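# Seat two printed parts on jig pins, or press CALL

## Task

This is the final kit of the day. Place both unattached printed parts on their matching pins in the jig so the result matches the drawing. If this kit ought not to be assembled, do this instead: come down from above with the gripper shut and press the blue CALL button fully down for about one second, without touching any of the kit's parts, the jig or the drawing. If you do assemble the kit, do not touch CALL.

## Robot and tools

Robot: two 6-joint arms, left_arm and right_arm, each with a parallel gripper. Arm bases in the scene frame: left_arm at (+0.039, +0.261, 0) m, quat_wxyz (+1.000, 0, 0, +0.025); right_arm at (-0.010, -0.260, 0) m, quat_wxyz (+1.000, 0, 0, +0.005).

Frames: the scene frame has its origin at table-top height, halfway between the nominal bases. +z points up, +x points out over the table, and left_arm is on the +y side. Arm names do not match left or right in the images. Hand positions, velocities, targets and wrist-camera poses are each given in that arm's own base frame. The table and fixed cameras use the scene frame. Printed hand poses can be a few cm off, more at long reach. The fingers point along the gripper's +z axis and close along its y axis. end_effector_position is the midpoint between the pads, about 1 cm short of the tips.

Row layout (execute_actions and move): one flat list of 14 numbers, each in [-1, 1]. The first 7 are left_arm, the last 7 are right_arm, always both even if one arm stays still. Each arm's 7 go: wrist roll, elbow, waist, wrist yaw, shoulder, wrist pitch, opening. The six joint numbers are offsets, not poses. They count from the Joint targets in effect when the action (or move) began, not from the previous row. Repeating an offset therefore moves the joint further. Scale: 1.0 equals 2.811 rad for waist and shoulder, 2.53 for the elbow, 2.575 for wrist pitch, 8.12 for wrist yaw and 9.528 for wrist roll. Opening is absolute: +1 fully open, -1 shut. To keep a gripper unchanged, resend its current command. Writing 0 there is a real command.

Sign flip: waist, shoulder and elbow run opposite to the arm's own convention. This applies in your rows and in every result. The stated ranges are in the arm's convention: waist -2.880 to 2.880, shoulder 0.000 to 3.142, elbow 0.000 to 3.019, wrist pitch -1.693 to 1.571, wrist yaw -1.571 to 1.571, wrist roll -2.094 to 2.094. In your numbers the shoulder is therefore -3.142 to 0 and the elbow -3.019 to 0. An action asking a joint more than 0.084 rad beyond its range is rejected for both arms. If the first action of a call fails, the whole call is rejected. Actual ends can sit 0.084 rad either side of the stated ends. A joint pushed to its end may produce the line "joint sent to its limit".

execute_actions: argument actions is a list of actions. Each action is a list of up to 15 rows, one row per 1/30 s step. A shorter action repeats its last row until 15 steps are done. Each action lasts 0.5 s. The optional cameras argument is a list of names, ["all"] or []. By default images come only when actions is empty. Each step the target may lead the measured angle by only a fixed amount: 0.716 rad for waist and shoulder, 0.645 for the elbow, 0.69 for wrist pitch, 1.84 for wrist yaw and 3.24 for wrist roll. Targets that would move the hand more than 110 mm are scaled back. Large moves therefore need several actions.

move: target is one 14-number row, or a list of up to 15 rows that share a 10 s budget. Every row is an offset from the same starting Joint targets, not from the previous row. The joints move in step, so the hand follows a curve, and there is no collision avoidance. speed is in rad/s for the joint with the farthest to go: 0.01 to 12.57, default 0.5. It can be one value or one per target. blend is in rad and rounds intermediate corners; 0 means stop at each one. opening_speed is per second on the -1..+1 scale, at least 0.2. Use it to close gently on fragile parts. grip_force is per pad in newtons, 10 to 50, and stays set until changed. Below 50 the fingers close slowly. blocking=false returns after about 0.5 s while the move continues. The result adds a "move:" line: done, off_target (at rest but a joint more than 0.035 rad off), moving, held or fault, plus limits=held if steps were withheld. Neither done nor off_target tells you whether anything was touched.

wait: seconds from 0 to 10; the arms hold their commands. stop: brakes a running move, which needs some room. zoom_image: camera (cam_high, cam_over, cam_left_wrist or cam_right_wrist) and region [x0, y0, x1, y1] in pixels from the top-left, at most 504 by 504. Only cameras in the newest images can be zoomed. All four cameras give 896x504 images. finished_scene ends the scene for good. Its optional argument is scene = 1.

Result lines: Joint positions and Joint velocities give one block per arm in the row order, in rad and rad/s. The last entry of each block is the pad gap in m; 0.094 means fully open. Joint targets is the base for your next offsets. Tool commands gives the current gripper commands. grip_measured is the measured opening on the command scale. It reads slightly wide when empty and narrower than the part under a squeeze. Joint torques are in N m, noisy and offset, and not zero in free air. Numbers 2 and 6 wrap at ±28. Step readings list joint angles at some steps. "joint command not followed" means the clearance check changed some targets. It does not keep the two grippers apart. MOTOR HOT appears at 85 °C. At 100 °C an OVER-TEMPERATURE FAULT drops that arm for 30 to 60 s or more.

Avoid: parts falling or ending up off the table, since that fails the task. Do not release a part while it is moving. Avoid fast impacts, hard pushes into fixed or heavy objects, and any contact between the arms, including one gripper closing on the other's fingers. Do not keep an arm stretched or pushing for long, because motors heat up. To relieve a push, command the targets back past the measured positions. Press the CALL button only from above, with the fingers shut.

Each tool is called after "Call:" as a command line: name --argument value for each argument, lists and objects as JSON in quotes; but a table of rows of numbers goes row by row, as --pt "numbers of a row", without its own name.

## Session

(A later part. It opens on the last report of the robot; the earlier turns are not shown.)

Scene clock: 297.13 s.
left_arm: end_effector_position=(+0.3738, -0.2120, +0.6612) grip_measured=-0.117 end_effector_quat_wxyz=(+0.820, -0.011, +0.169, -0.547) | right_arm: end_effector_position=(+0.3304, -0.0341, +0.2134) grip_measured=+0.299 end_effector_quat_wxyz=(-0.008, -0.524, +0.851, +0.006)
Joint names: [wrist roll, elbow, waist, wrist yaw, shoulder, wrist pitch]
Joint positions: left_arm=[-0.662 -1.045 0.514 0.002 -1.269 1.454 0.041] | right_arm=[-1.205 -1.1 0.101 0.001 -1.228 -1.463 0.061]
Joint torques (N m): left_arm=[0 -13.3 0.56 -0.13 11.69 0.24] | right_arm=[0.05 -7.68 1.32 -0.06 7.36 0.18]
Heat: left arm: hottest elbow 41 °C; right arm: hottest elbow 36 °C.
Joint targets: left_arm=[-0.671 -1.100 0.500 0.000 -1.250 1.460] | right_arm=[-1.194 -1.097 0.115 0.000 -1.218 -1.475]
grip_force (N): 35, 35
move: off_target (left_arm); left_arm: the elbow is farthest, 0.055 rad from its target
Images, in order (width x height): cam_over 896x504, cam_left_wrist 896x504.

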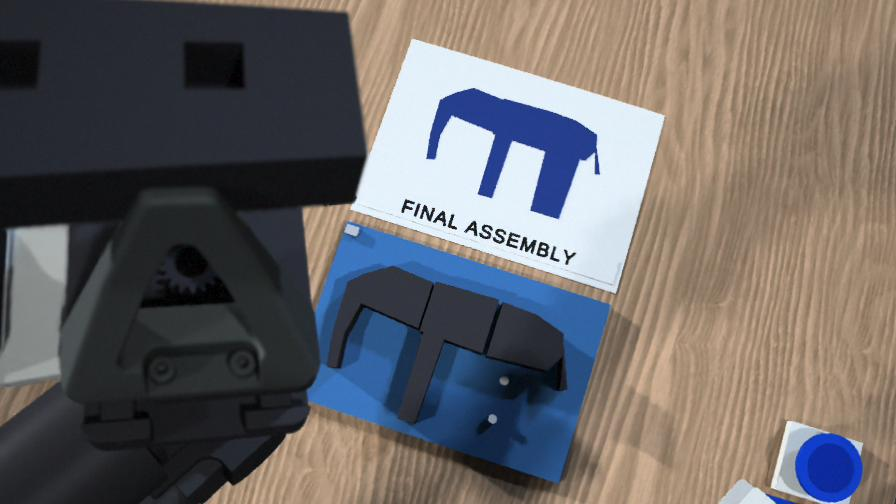

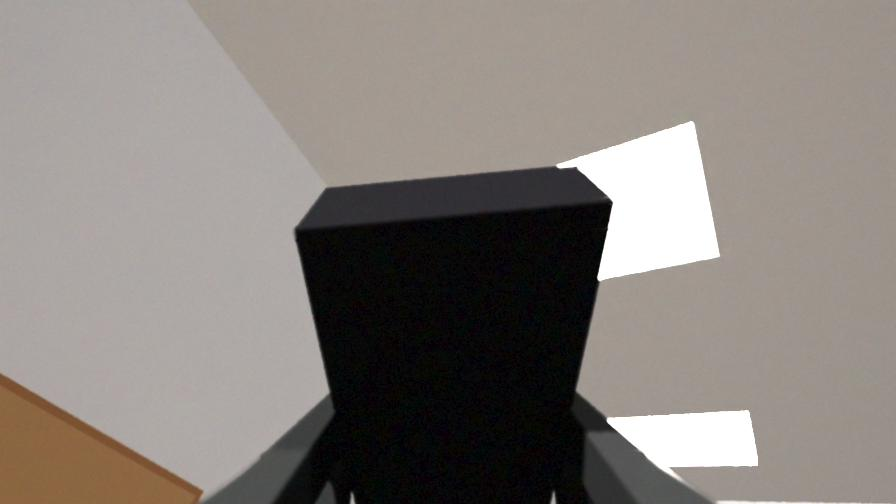

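Call:
zoom_image --camera "cam_over" --region '[0, 0, 200, 200]'

Call:
zoom_image --camera "cam_over" --region '[180, 0, 380, 200]'

Call:
zoom_image --camera "cam_left_wrist" --region '[270, 140, 630, 500]'

Scaled by 2.520 from the camera's 896x504 image, which has a finer 1280x720 frame.

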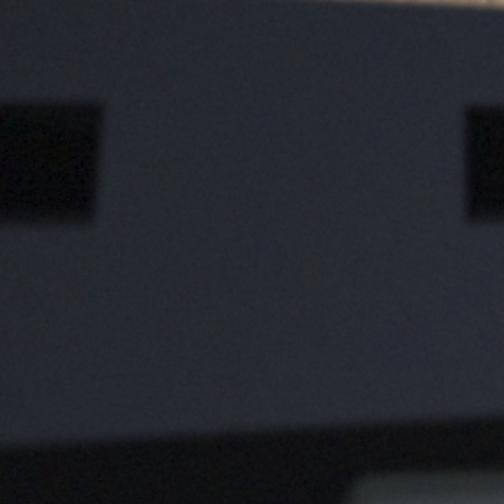

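Scaled by 2.520 from the camera's 896x504 image, which has a finer 1280x720 frame.

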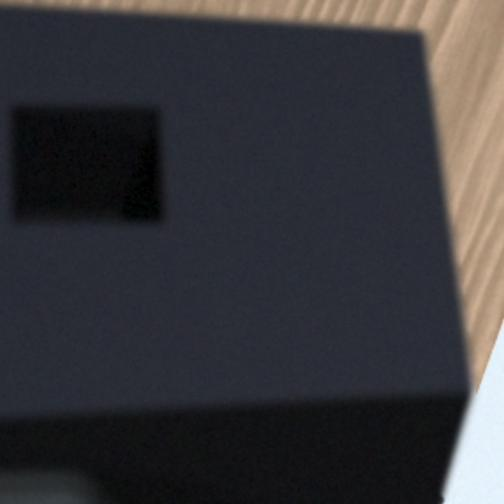

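Scaled by 1.400 from the camera's 896x504 image, which has a finer 1280x720 frame.

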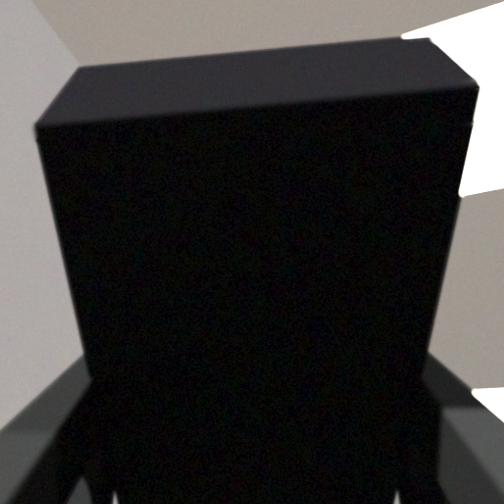

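Call:
move --pt "-0.0083 -0.0198 0 0 -0.0889 -0.6835 -0.2 0 0 0 0 0 0 0.3" --pt "-0.0156 -0.0439 0.1245 0 -0.127 -1.0 -0.2 0 0 0 0 0 0 0.3" --speed '[1.2, 0.8]' --blend '[0.25, 0]' --cameras '["cam_left_wrist", "cam_over"]'

Scene clock: 321.80 s.
left_arm: end_effector_position=(+0.2980, -0.3351, +0.0927) grip_measured=-0.117 end_effector_quat_wxyz=(+0.003, +0.016, +1.000, -0.006) | right_arm: end_effector_position=(+0.3304, -0.0341, +0.2134) grip_measured=+0.299 end_effector_quat_wxyz=(-0.008, -0.524, +0.851, +0.006)
Joint names: [wrist roll, elbow, waist, wrist yaw, shoulder, wrist pitch]
Joint positions: left_arm=[-0.81 -1.151 0.842 0.002 -1.602 -1.108 0.041] | right_arm=[-1.205 -1.1 0.101 0.001 -1.228 -1.463 0.061]
Joint torques (N m): left_arm=[0.02 -12.92 2.02 -0.16 13.63 -0.35] | right_arm=[0.05 -7.69 1.55 -0.05 7.47 0.16]
Heat: left arm: hottest elbow 41 °C; right arm: hottest elbow 37 °C.
Joint targets: left_arm=[-0.819 -1.211 0.850 0.000 -1.607 -1.115] | right_arm=[-1.194 -1.097 0.115 0.000 -1.218 -1.475]
grip_force (N): 35, 35
move: off_target (left_arm); left_arm: the elbow is farthest, 0.060 rad from its target
Images, in order (width x height): cam_over 896x504, cam_left_wrist 896x504.

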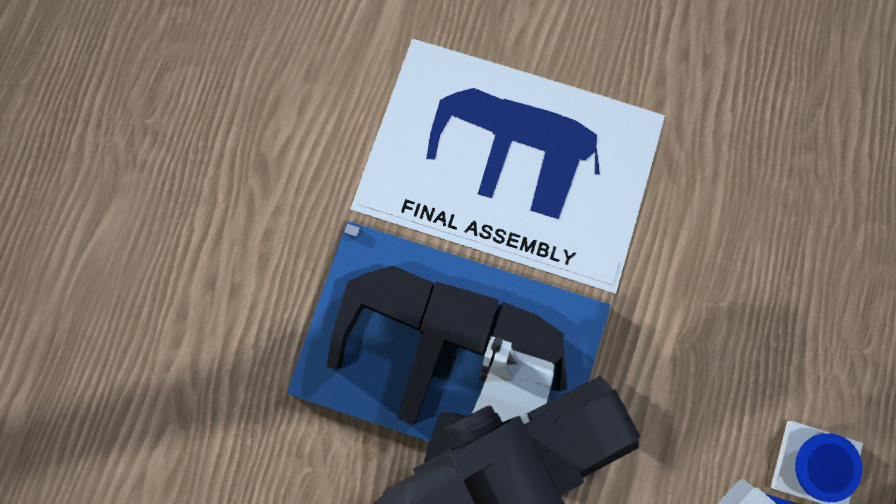

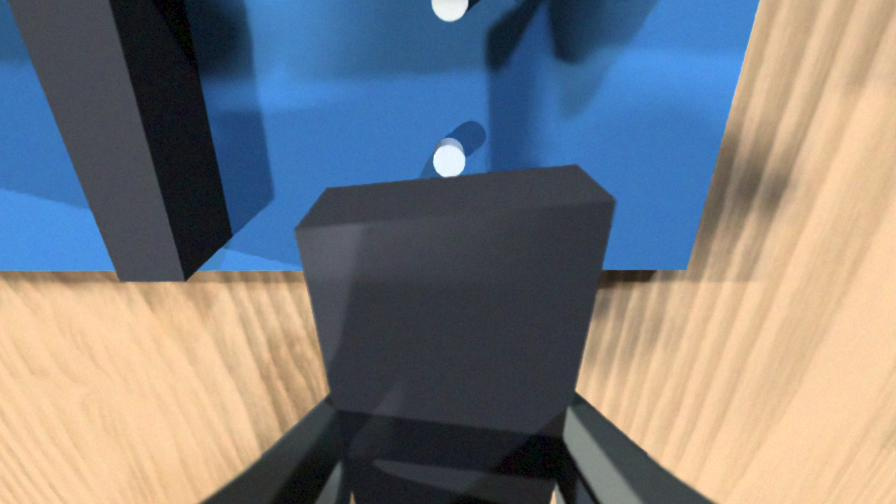

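Call:
zoom_image --camera "cam_left_wrist" --region '[300, 0, 640, 250]'

Scaled by 1.482 from the camera's 896x504 image, which has a finer 1280x720 frame.

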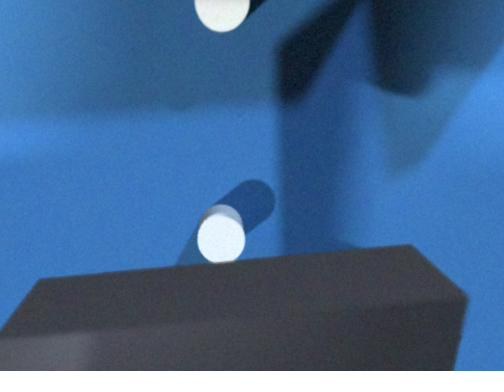

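Call:
move --target '[0.00535, -0.0087, -0.01779, 0, -0.0345, 0.0307, -0.2, 0, 0, 0, 0, 0, 0, 0.3]' --speed 0.12 --cameras '["cam_left_wrist"]'

Call:
zoom_image --camera "cam_left_wrist" --region '[300, 0, 640, 250]'

Scene clock: 328.23 s.
left_arm: end_effector_position=(+0.3213, -0.3405, +0.0577) grip_measured=-0.117 end_effector_quat_wxyz=(-0.001, +0.017, +1.000, -0.001) | right_arm: end_effector_position=(+0.3304, -0.0341, +0.2134) grip_measured=+0.299 end_effector_quat_wxyz=(-0.008, -0.524, +0.851, +0.006)
Joint names: [wrist roll, elbow, waist, wrist yaw, shoulder, wrist pitch]
Joint positions: left_arm=[-0.778 -1.174 0.813 0.002 -1.7 -1.046 0.041] | right_arm=[-1.205 -1.1 0.101 0.001 -1.228 -1.463 0.061]
Joint torques (N m): left_arm=[0.13 -12.49 0.97 -0.19 14.51 0.44] | right_arm=[0.05 -7.66 1.44 -0.07 7.59 0.18]
Heat: left arm: hottest elbow 40 °C; right arm: hottest elbow 37 °C.
Joint targets: left_arm=[-0.768 -1.233 0.800 0.000 -1.704 -1.036] | right_arm=[-1.194 -1.097 0.115 0.000 -1.218 -1.475]
grip_force (N): 35, 35
move: off_target (left_arm); left_arm: the elbow is farthest, 0.059 rad from its target
Images, in order (width x height): cam_left_wrist 896x504.

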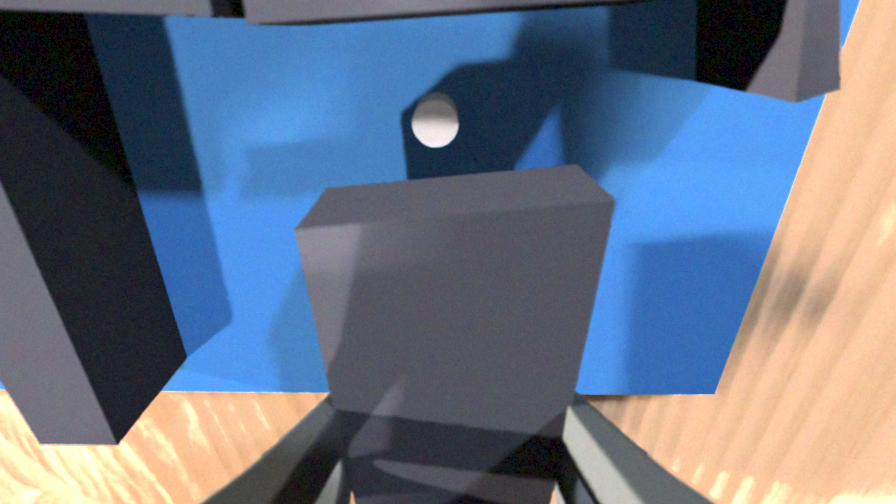

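Scaled by 1.482 from the camera's 896x504 image, which has a finer 1280x720 frame.

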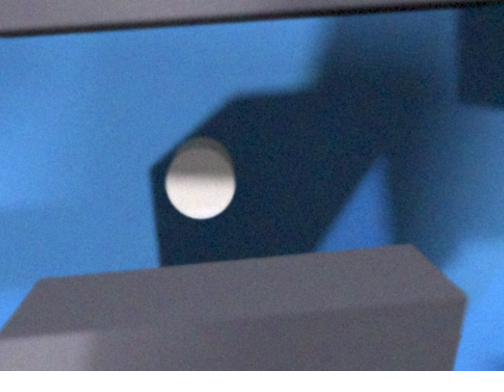

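Call:
move --target '[0.00304, -0.01779, -0.01138, 0, -0.01921, 0, -0.2, 0, 0, 0, 0, 0, 0, 0.3]' --speed 0.06 --cameras '["cam_left_wrist", "cam_over", "cam_right_wrist"]'

Scene clock: 334.00 s.
left_arm: end_effector_position=(+0.3430, -0.3419, +0.0492) grip_measured=-0.117 end_effector_quat_wxyz=(-0.003, +0.017, +1.000, +0.001) | right_arm: end_effector_position=(+0.3304, -0.0341, +0.2134) grip_measured=+0.299 end_effector_quat_wxyz=(-0.008, -0.524, +0.851, +0.006)
Joint names: [wrist roll, elbow, waist, wrist yaw, shoulder, wrist pitch]
Joint positions: left_arm=[-0.749 -1.22 0.782 0.002 -1.752 -1.046 0.041] | right_arm=[-1.205 -1.1 0.101 0.001 -1.228 -1.463 0.061]
Joint torques (N m): left_arm=[0.18 -12.34 0.26 -0.16 15.21 0.34] | right_arm=[0.06 -7.71 1.44 -0.07 7.47 0.18]
Heat: left arm: hottest elbow 40 °C; right arm: hottest elbow 37 °C.
Joint targets: left_arm=[-0.739 -1.278 0.768 0.000 -1.758 -1.036] | right_arm=[-1.194 -1.097 0.115 0.000 -1.218 -1.475]
grip_force (N): 35, 35
move: off_target (left_arm); left_arm: the elbow is farthest, 0.058 rad from its target
Images, in order (width x height): cam_over 896x504, cam_left_wrist 896x504, cam_right_wrist 896x504.

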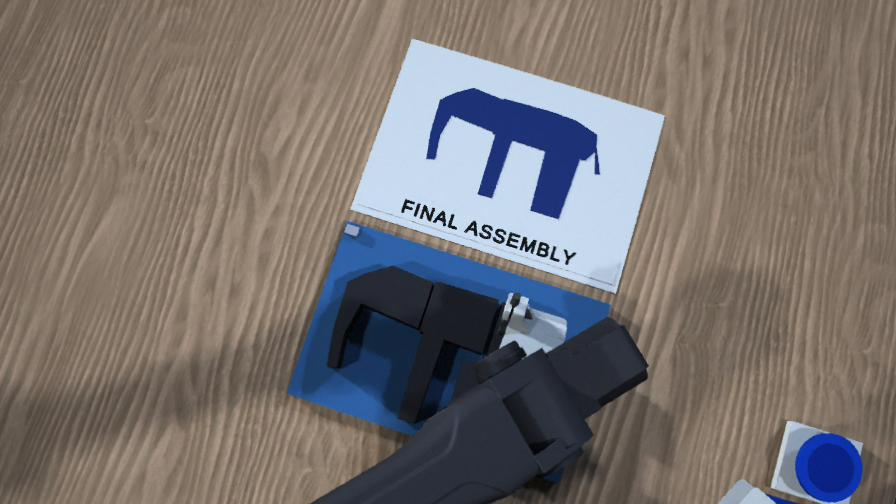

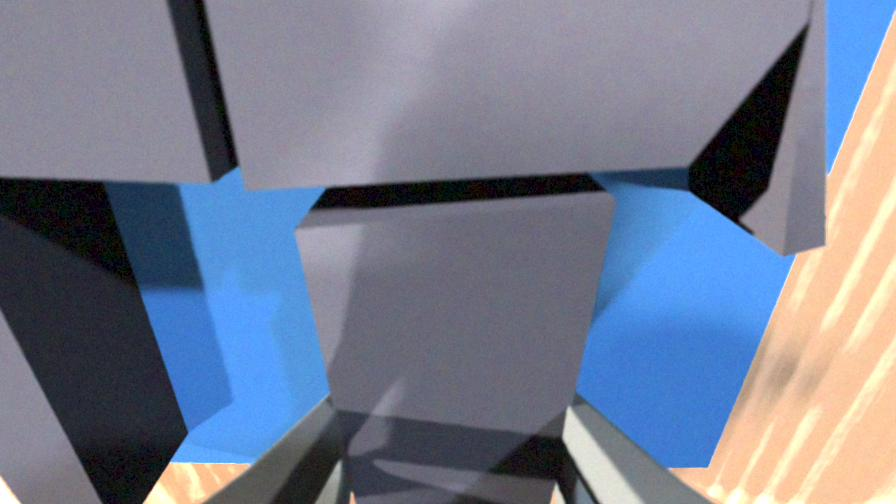

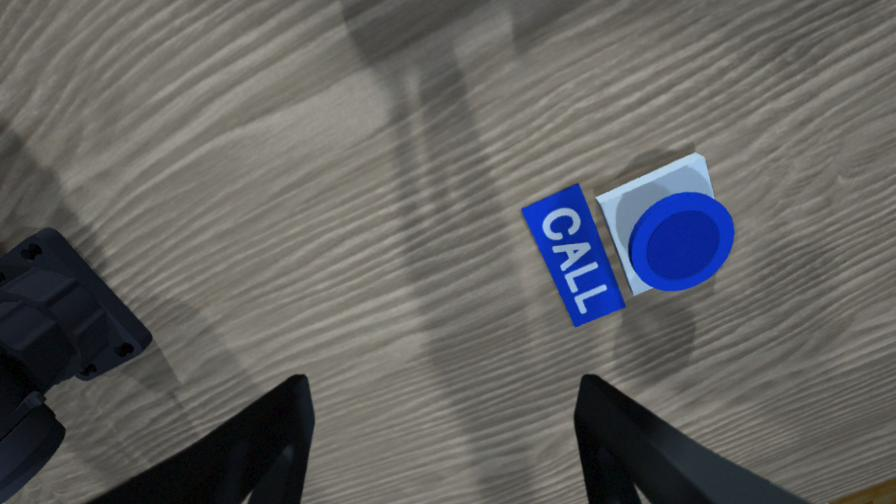

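Call:
move --pt "0 0.02213 -0.00125 0 -0.00142 0.00544 -0.2 0 0 0 0 0 0 0.3" --pt "0 0.02585 -0.00125 0 -0.00249 0.0101 -0.2 0 0 0 0 0 0 0.3" --speed '[0.06, 0.02]' --cameras '["cam_left_wrist"]'

Scene clock: 340.27 s.
left_arm: end_effector_position=(+0.3466, -0.3437, +0.0470) grip_measured=-0.117 end_effector_quat_wxyz=(+0.003, +0.016, +1.000, -0.004) | right_arm: end_effector_position=(+0.3304, -0.0341, +0.2134) grip_measured=+0.299 end_effector_quat_wxyz=(-0.008, -0.524, +0.851, +0.006)
Joint names: [wrist roll, elbow, waist, wrist yaw, shoulder, wrist pitch]
Joint positions: left_arm=[-0.748 -1.217 0.779 0.002 -1.754 -1.024 0.041] | right_arm=[-1.205 -1.1 0.101 0.001 -1.228 -1.463 0.061]
Joint torques (N m): left_arm=[0.21 -7.08 0.44 -0.2 15.27 0.59] | right_arm=[0.06 -7.69 1.38 -0.07 7.36 0.14]
Heat: left arm: hottest elbow 40 °C; right arm: hottest elbow 37 °C.
Joint targets: left_arm=[-0.739 -1.213 0.764 0.000 -1.765 -1.010] | right_arm=[-1.194 -1.097 0.115 0.000 -1.218 -1.475]
grip_force (N): 35, 35
move: done
Images, in order (width x height): cam_left_wrist 896x504.

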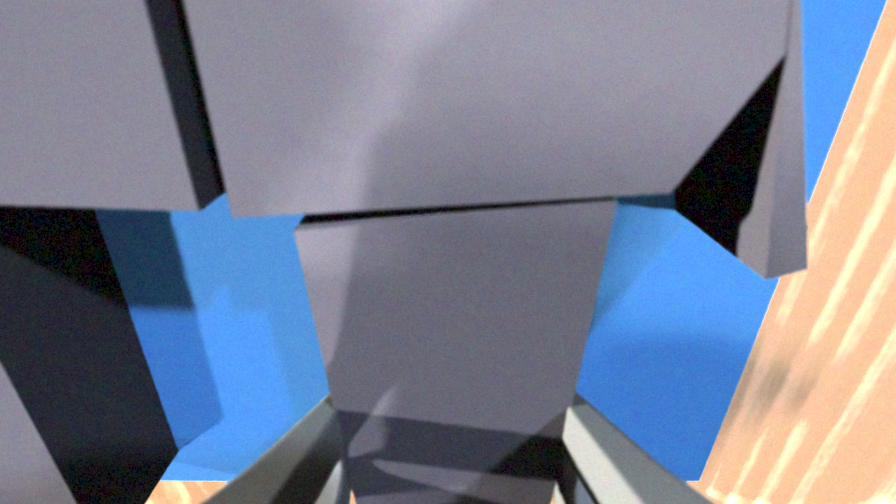

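Call:
move --target '[0, 0.00213, 0, 0, -0.00285, 0, -0.2, 0, 0, 0, 0, 0, 0, 0.3]' --speed 0.015

Scene clock: 342.73 s.
left_arm: end_effector_position=(+0.3465, -0.3436, +0.0467) grip_measured=-0.117 end_effector_quat_wxyz=(+0.003, +0.016, +1.000, -0.004) | right_arm: end_effector_position=(+0.3304, -0.0341, +0.2134) grip_measured=+0.299 end_effector_quat_wxyz=(-0.008, -0.524, +0.851, +0.006)
Joint names: [wrist roll, elbow, waist, wrist yaw, shoulder, wrist pitch]
Joint positions: left_arm=[-0.748 -1.216 0.779 0.002 -1.754 -1.023 0.041] | right_arm=[-1.205 -1.1 0.101 0.001 -1.228 -1.463 0.061]
Joint torques (N m): left_arm=[0.17 -6.57 0.73 -0.17 14.33 0.59] | right_arm=[0.05 -7.71 1.38 -0.07 7.53 0.16]
Heat: left arm: hottest elbow 40 °C; right arm: hottest elbow 37 °C.
Joint targets: left_arm=[-0.739 -1.207 0.764 0.000 -1.773 -1.010] | right_arm=[-1.194 -1.097 0.115 0.000 -1.218 -1.475]
grip_force (N): 35, 35
move: done

Call:
move --pt "0 0 0 0 0 -0.01534 -0.2 0 0 0 0 0 0 0.3" --pt "0 0 0 0 0 -0.0049 -0.2 0 0 0 0 0 0 0.3" --speed '[0.04, 0.06]' --cameras '["cam_left_wrist"]'

Scene clock: 346.17 s.
left_arm: end_effector_position=(+0.3442, -0.3400, +0.0409) grip_measured=-0.117 end_effector_quat_wxyz=(-0.004, +0.017, +1.000, +0.003) | right_arm: end_effector_position=(+0.3304, -0.0341, +0.2134) grip_measured=+0.299 end_effector_quat_wxyz=(-0.008, -0.524, +0.851, +0.006)
Joint names: [wrist roll, elbow, waist, wrist yaw, shoulder, wrist pitch]
Joint positions: left_arm=[-0.743 -1.211 0.778 0.001 -1.763 -1.028 0.041] | right_arm=[-1.205 -1.1 0.101 0.001 -1.228 -1.463 0.061]
Joint torques (N m): left_arm=[0.15 -7.01 0.62 -0.15 15.44 0.35] | right_arm=[0.05 -7.65 1.14 -0.07 7.59 0.2]
Heat: left arm: hottest elbow 40 °C; right arm: hottest elbow 37 °C.
Joint targets: left_arm=[-0.739 -1.207 0.764 0.001 -1.773 -1.023] | right_arm=[-1.194 -1.097 0.115 0.000 -1.218 -1.475]
grip_force (N): 35, 35
move: done
Images, in order (width x height): cam_left_wrist 896x504.

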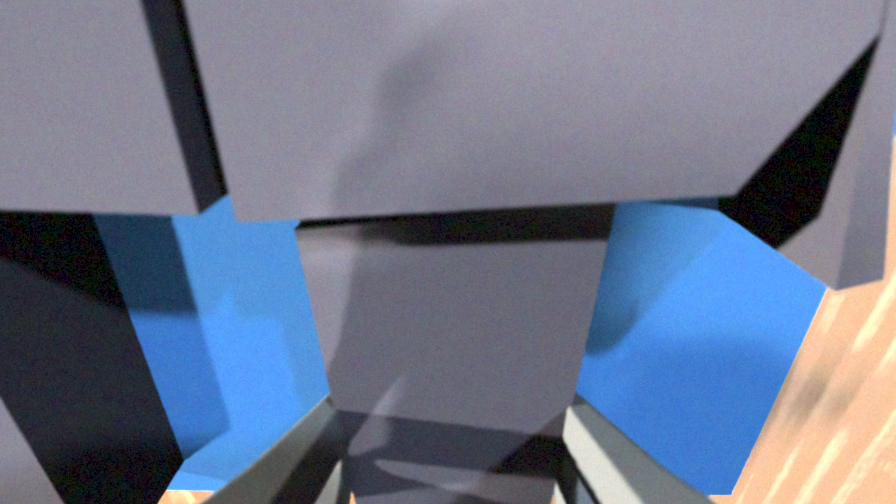

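Call:
move --target '[0, 0, 0, 0, 0, 0.0072, -0.2, 0, 0, 0, 0, 0, 0, 0.3]' --speed 0.03 --cameras '["cam_left_wrist"]'

Scene clock: 348.50 s.
left_arm: end_effector_position=(+0.3446, -0.3404, +0.0380) grip_measured=-0.117 end_effector_quat_wxyz=(-0.002, +0.017, +1.000, +0.001) | right_arm: end_effector_position=(+0.3304, -0.0341, +0.2134) grip_measured=+0.299 end_effector_quat_wxyz=(-0.008, -0.524, +0.851, +0.006)
Joint names: [wrist roll, elbow, waist, wrist yaw, shoulder, wrist pitch]
Joint positions: left_arm=[-0.743 -1.205 0.778 0.001 -1.765 -1.014 0.041] | right_arm=[-1.205 -1.1 0.101 0.001 -1.228 -1.463 0.061]
Joint torques (N m): left_arm=[0.12 -7.5 0.62 -0.12 15.09 0.46] | right_arm=[0.04 -7.69 1.38 -0.06 7.59 0.24]
Heat: left arm: hottest elbow 40 °C; right arm: hottest elbow 37 °C.
Joint targets: left_arm=[-0.739 -1.207 0.764 0.001 -1.773 -1.004] | right_arm=[-1.194 -1.097 0.115 0.000 -1.218 -1.475]
grip_force (N): 35, 35
move: done
Images, in order (width x height): cam_left_wrist 896x504.

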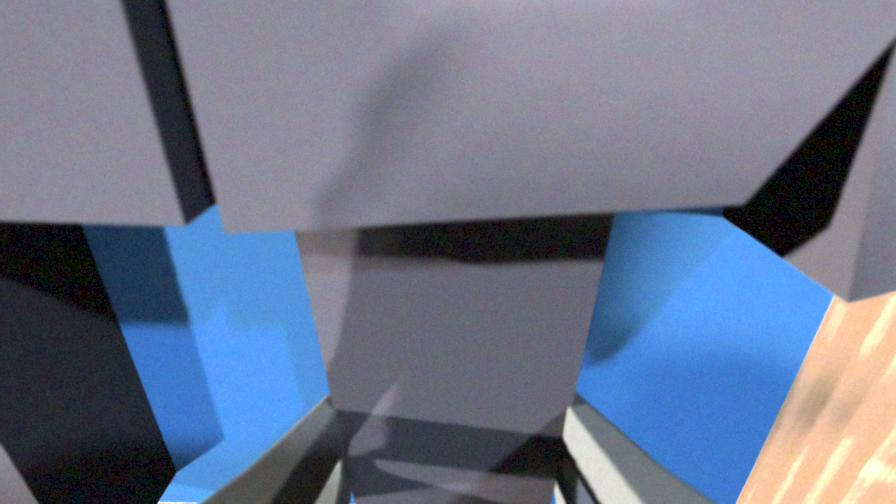

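Call:
move --target '[0, 0.00277, 0, 0, -0.00213, 0.0037, -0.2, 0, 0, 0, 0, 0, 0, 0.3]' --speed 0.015 --cameras '["cam_left_wrist"]'

Scene clock: 350.07 s.
left_arm: end_effector_position=(+0.3453, -0.3411, +0.0369) grip_measured=-0.117 end_effector_quat_wxyz=(+0.000, +0.017, +1.000, -0.001) | right_arm: end_effector_position=(+0.3304, -0.0341, +0.2134) grip_measured=+0.299 end_effector_quat_wxyz=(-0.008, -0.524, +0.851, +0.006)
Joint names: [wrist roll, elbow, waist, wrist yaw, shoulder, wrist pitch]
Joint positions: left_arm=[-0.743 -1.203 0.778 0.001 -1.766 -1.005 0.041] | right_arm=[-1.205 -1.1 0.101 0.001 -1.228 -1.463 0.061]
Joint torques (N m): left_arm=[0.14 -7.08 0.56 -0.13 14.56 0.36] | right_arm=[0.05 -7.69 1.44 -0.07 7.53 0.18]
Heat: left arm: hottest elbow 40 °C; right arm: hottest elbow 37 °C.
Joint targets: left_arm=[-0.739 -1.200 0.764 0.001 -1.779 -0.995] | right_arm=[-1.194 -1.097 0.115 0.000 -1.218 -1.475]
grip_force (N): 35, 35
move: done
Images, in order (width x height): cam_left_wrist 896x504.

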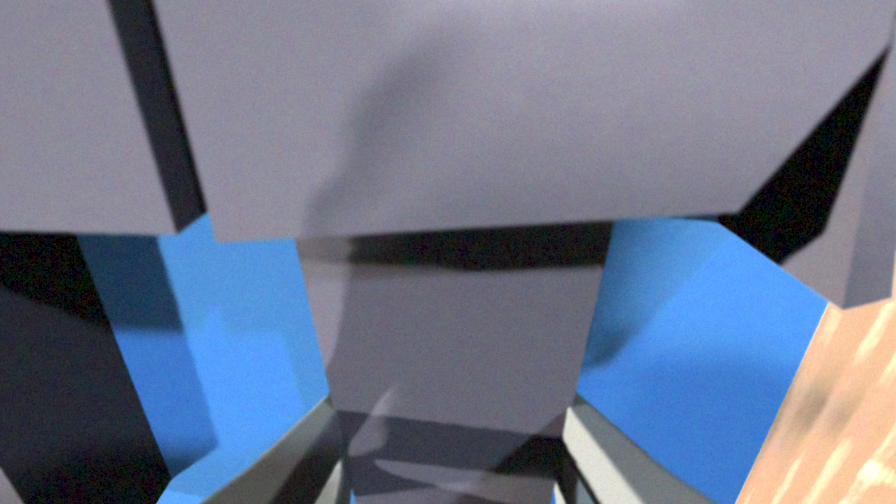

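Call:
move --target '[0, 0.00198, 0, 0, -0.00213, 0.0019, -0.2, 0, 0, 0, 0, 0, 0, 0.3]' --speed 0.015

Scene clock: 351.97 s.
left_arm: end_effector_position=(+0.3455, -0.3413, +0.0365) grip_measured=-0.117 end_effector_quat_wxyz=(+0.001, +0.017, +1.000, -0.002) | right_arm: end_effector_position=(+0.3304, -0.0341, +0.2134) grip_measured=+0.299 end_effector_quat_wxyz=(-0.008, -0.524, +0.851, +0.006)
Joint names: [wrist roll, elbow, waist, wrist yaw, shoulder, wrist pitch]
Joint positions: left_arm=[-0.743 -1.202 0.778 0.001 -1.766 -1.002 0.041] | right_arm=[-1.205 -1.1 0.101 0.001 -1.228 -1.463 0.061]
Joint torques (N m): left_arm=[0.11 -6.72 0.67 -0.1 14.1 0.53] | right_arm=[0.05 -7.71 1.44 -0.04 7.47 0.2]
Heat: left arm: hottest elbow 40 °C; right arm: hottest elbow 37 °C.
Joint targets: left_arm=[-0.739 -1.195 0.764 0.001 -1.785 -0.990] | right_arm=[-1.194 -1.097 0.115 0.000 -1.218 -1.475]
grip_force (N): 35, 35
move: done

Call:
move --pt "0 -0.00277 0 0 0.00534 -0.0039 -0.2 0 0 0 0 0 0 0.3" --pt "0 -0.00277 0 0 0.00534 -0.0039 0.1 0 0 0 0 0 0 0.3" --speed 0.05 --opening_speed 0.6 --cameras '["cam_left_wrist","cam_over"]'

Scene clock: 356.20 s.
left_arm: end_effector_position=(+0.3452, -0.3411, +0.0363) grip_measured=+0.098 end_effector_quat_wxyz=(+0.001, +0.017, +1.000, -0.002) | right_arm: end_effector_position=(+0.3304, -0.0341, +0.2134) grip_measured=+0.299 end_effector_quat_wxyz=(-0.008, -0.524, +0.851, +0.006)
Joint names: [wrist roll, elbow, waist, wrist yaw, shoulder, wrist pitch]
Joint positions: left_arm=[-0.743 -1.201 0.778 0.001 -1.766 -1.002 0.052] | right_arm=[-1.205 -1.1 0.101 0.001 -1.228 -1.463 0.061]
Joint torques (N m): left_arm=[0.13 -7.49 0.56 -0.13 15.44 0.2] | right_arm=[0.06 -7.72 1.38 -0.06 7.41 0.2]
Heat: left arm: hottest elbow 39 °C; right arm: hottest elbow 37 °C.
Joint targets: left_arm=[-0.739 -1.202 0.764 0.001 -1.770 -1.000] | right_arm=[-1.194 -1.097 0.115 0.000 -1.218 -1.475]
grip_force (N): 35, 35
move: done
Images, in order (width x height): cam_over 896x504, cam_left_wrist 896x504.

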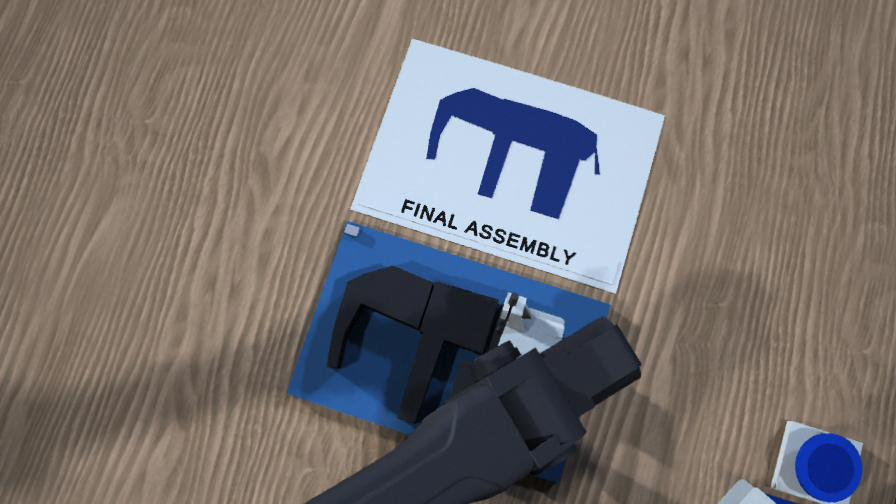

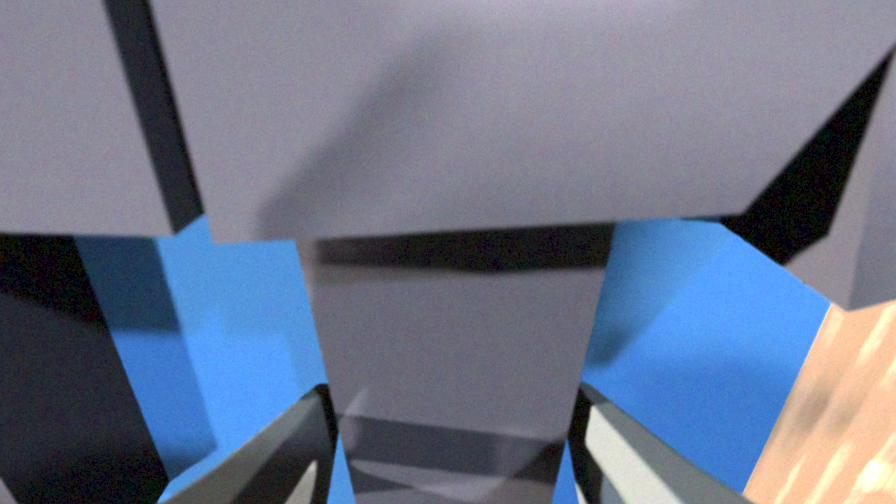

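Call:
move --pt "0 -0.01897 0 0 0.0064 -0.00544 0.1 0 0 0 0 0 0 0.3" --pt "0 -0.0407 0 0 0.02063 -0.04524 0.1 0 0 0 0 0 0 0.3" --pt "0 -0.0783 -0.2006 0 0.1494 -0.0388 0.1 0 0 0 0 0 0 0.3" --speed '[0.1, 0.08, 0.8]' --blend '[0, 0.01, 0]' --cameras '["cam_over","cam_high","cam_left_wrist"]'

Call:
zoom_image --camera "cam_over" --region '[280, 210, 630, 500]'

Scene clock: 361.50 s.
left_arm: end_effector_position=(+0.4880, -0.1013, +0.2899) grip_measured=+0.099 end_effector_quat_wxyz=(+0.202, -0.260, +0.939, -0.104) | right_arm: end_effector_position=(+0.3304, -0.0341, +0.2134) grip_measured=+0.299 end_effector_quat_wxyz=(-0.008, -0.524, +0.851, +0.006)
Joint names: [wrist roll, elbow, waist, wrist yaw, shoulder, wrist pitch]
Joint positions: left_arm=[-0.743 -1.348 0.203 0.001 -1.354 -1.107 0.052] | right_arm=[-1.205 -1.1 0.101 0.001 -1.228 -1.463 0.061]
Joint torques (N m): left_arm=[0.13 -14.01 1.61 -0.11 12.57 1.14] | right_arm=[0.05 -7.64 1.44 -0.06 7.53 0.24]
Heat: left arm: hottest elbow 39 °C; right arm: hottest elbow 37 °C.
Joint targets: left_arm=[-0.739 -1.401 0.200 0.001 -1.350 -1.100] | right_arm=[-1.194 -1.097 0.115 0.000 -1.218 -1.475]
grip_force (N): 35, 35
move: off_target (left_arm); left_arm: the elbow is farthest, 0.052 rad from its target
Images, in order (width x height): cam_high 896x504, cam_over 896x504, cam_left_wrist 896x504.

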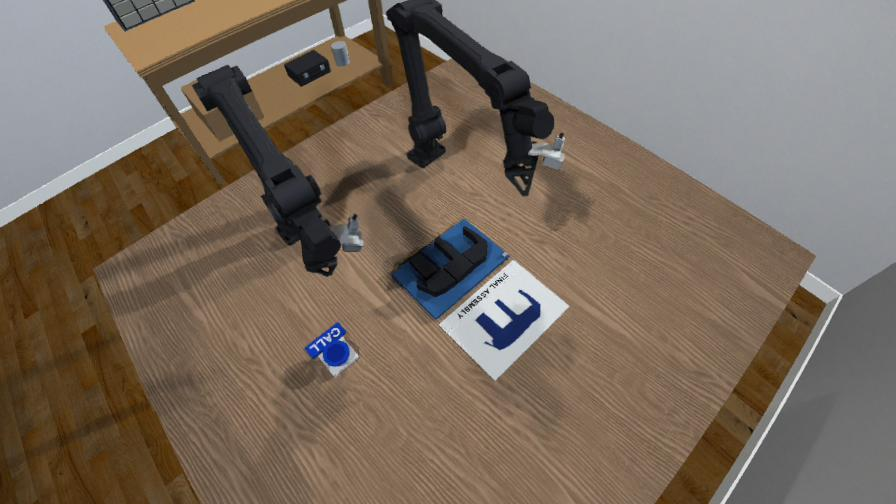

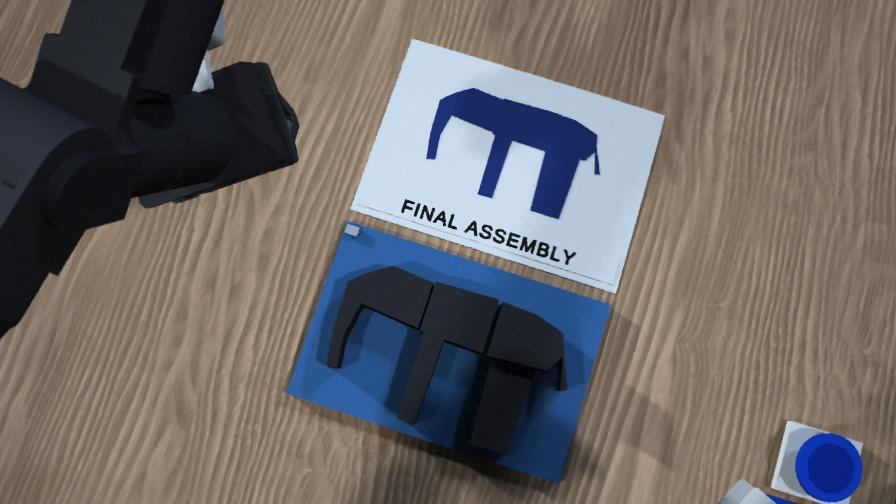

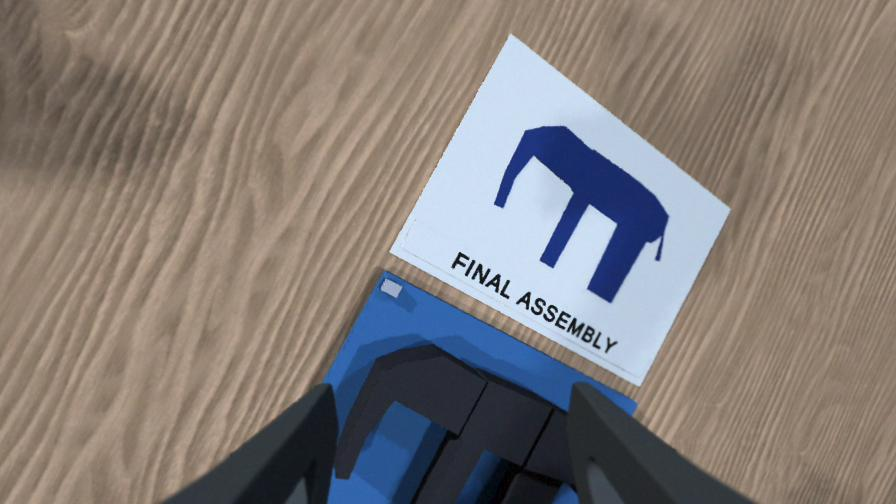

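Scaled by 1.440 from the camera's 896x504 image, which has a finer 1280x720 frame.

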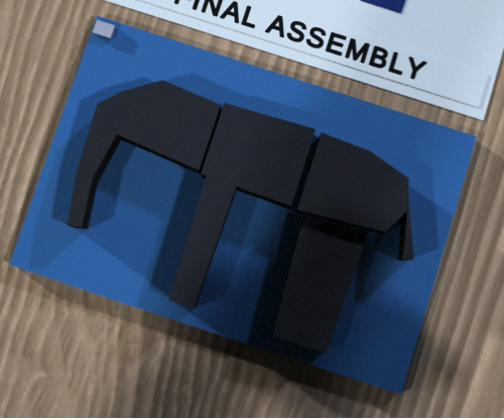

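Call:
finished_scene

The scene is finished: the task was done.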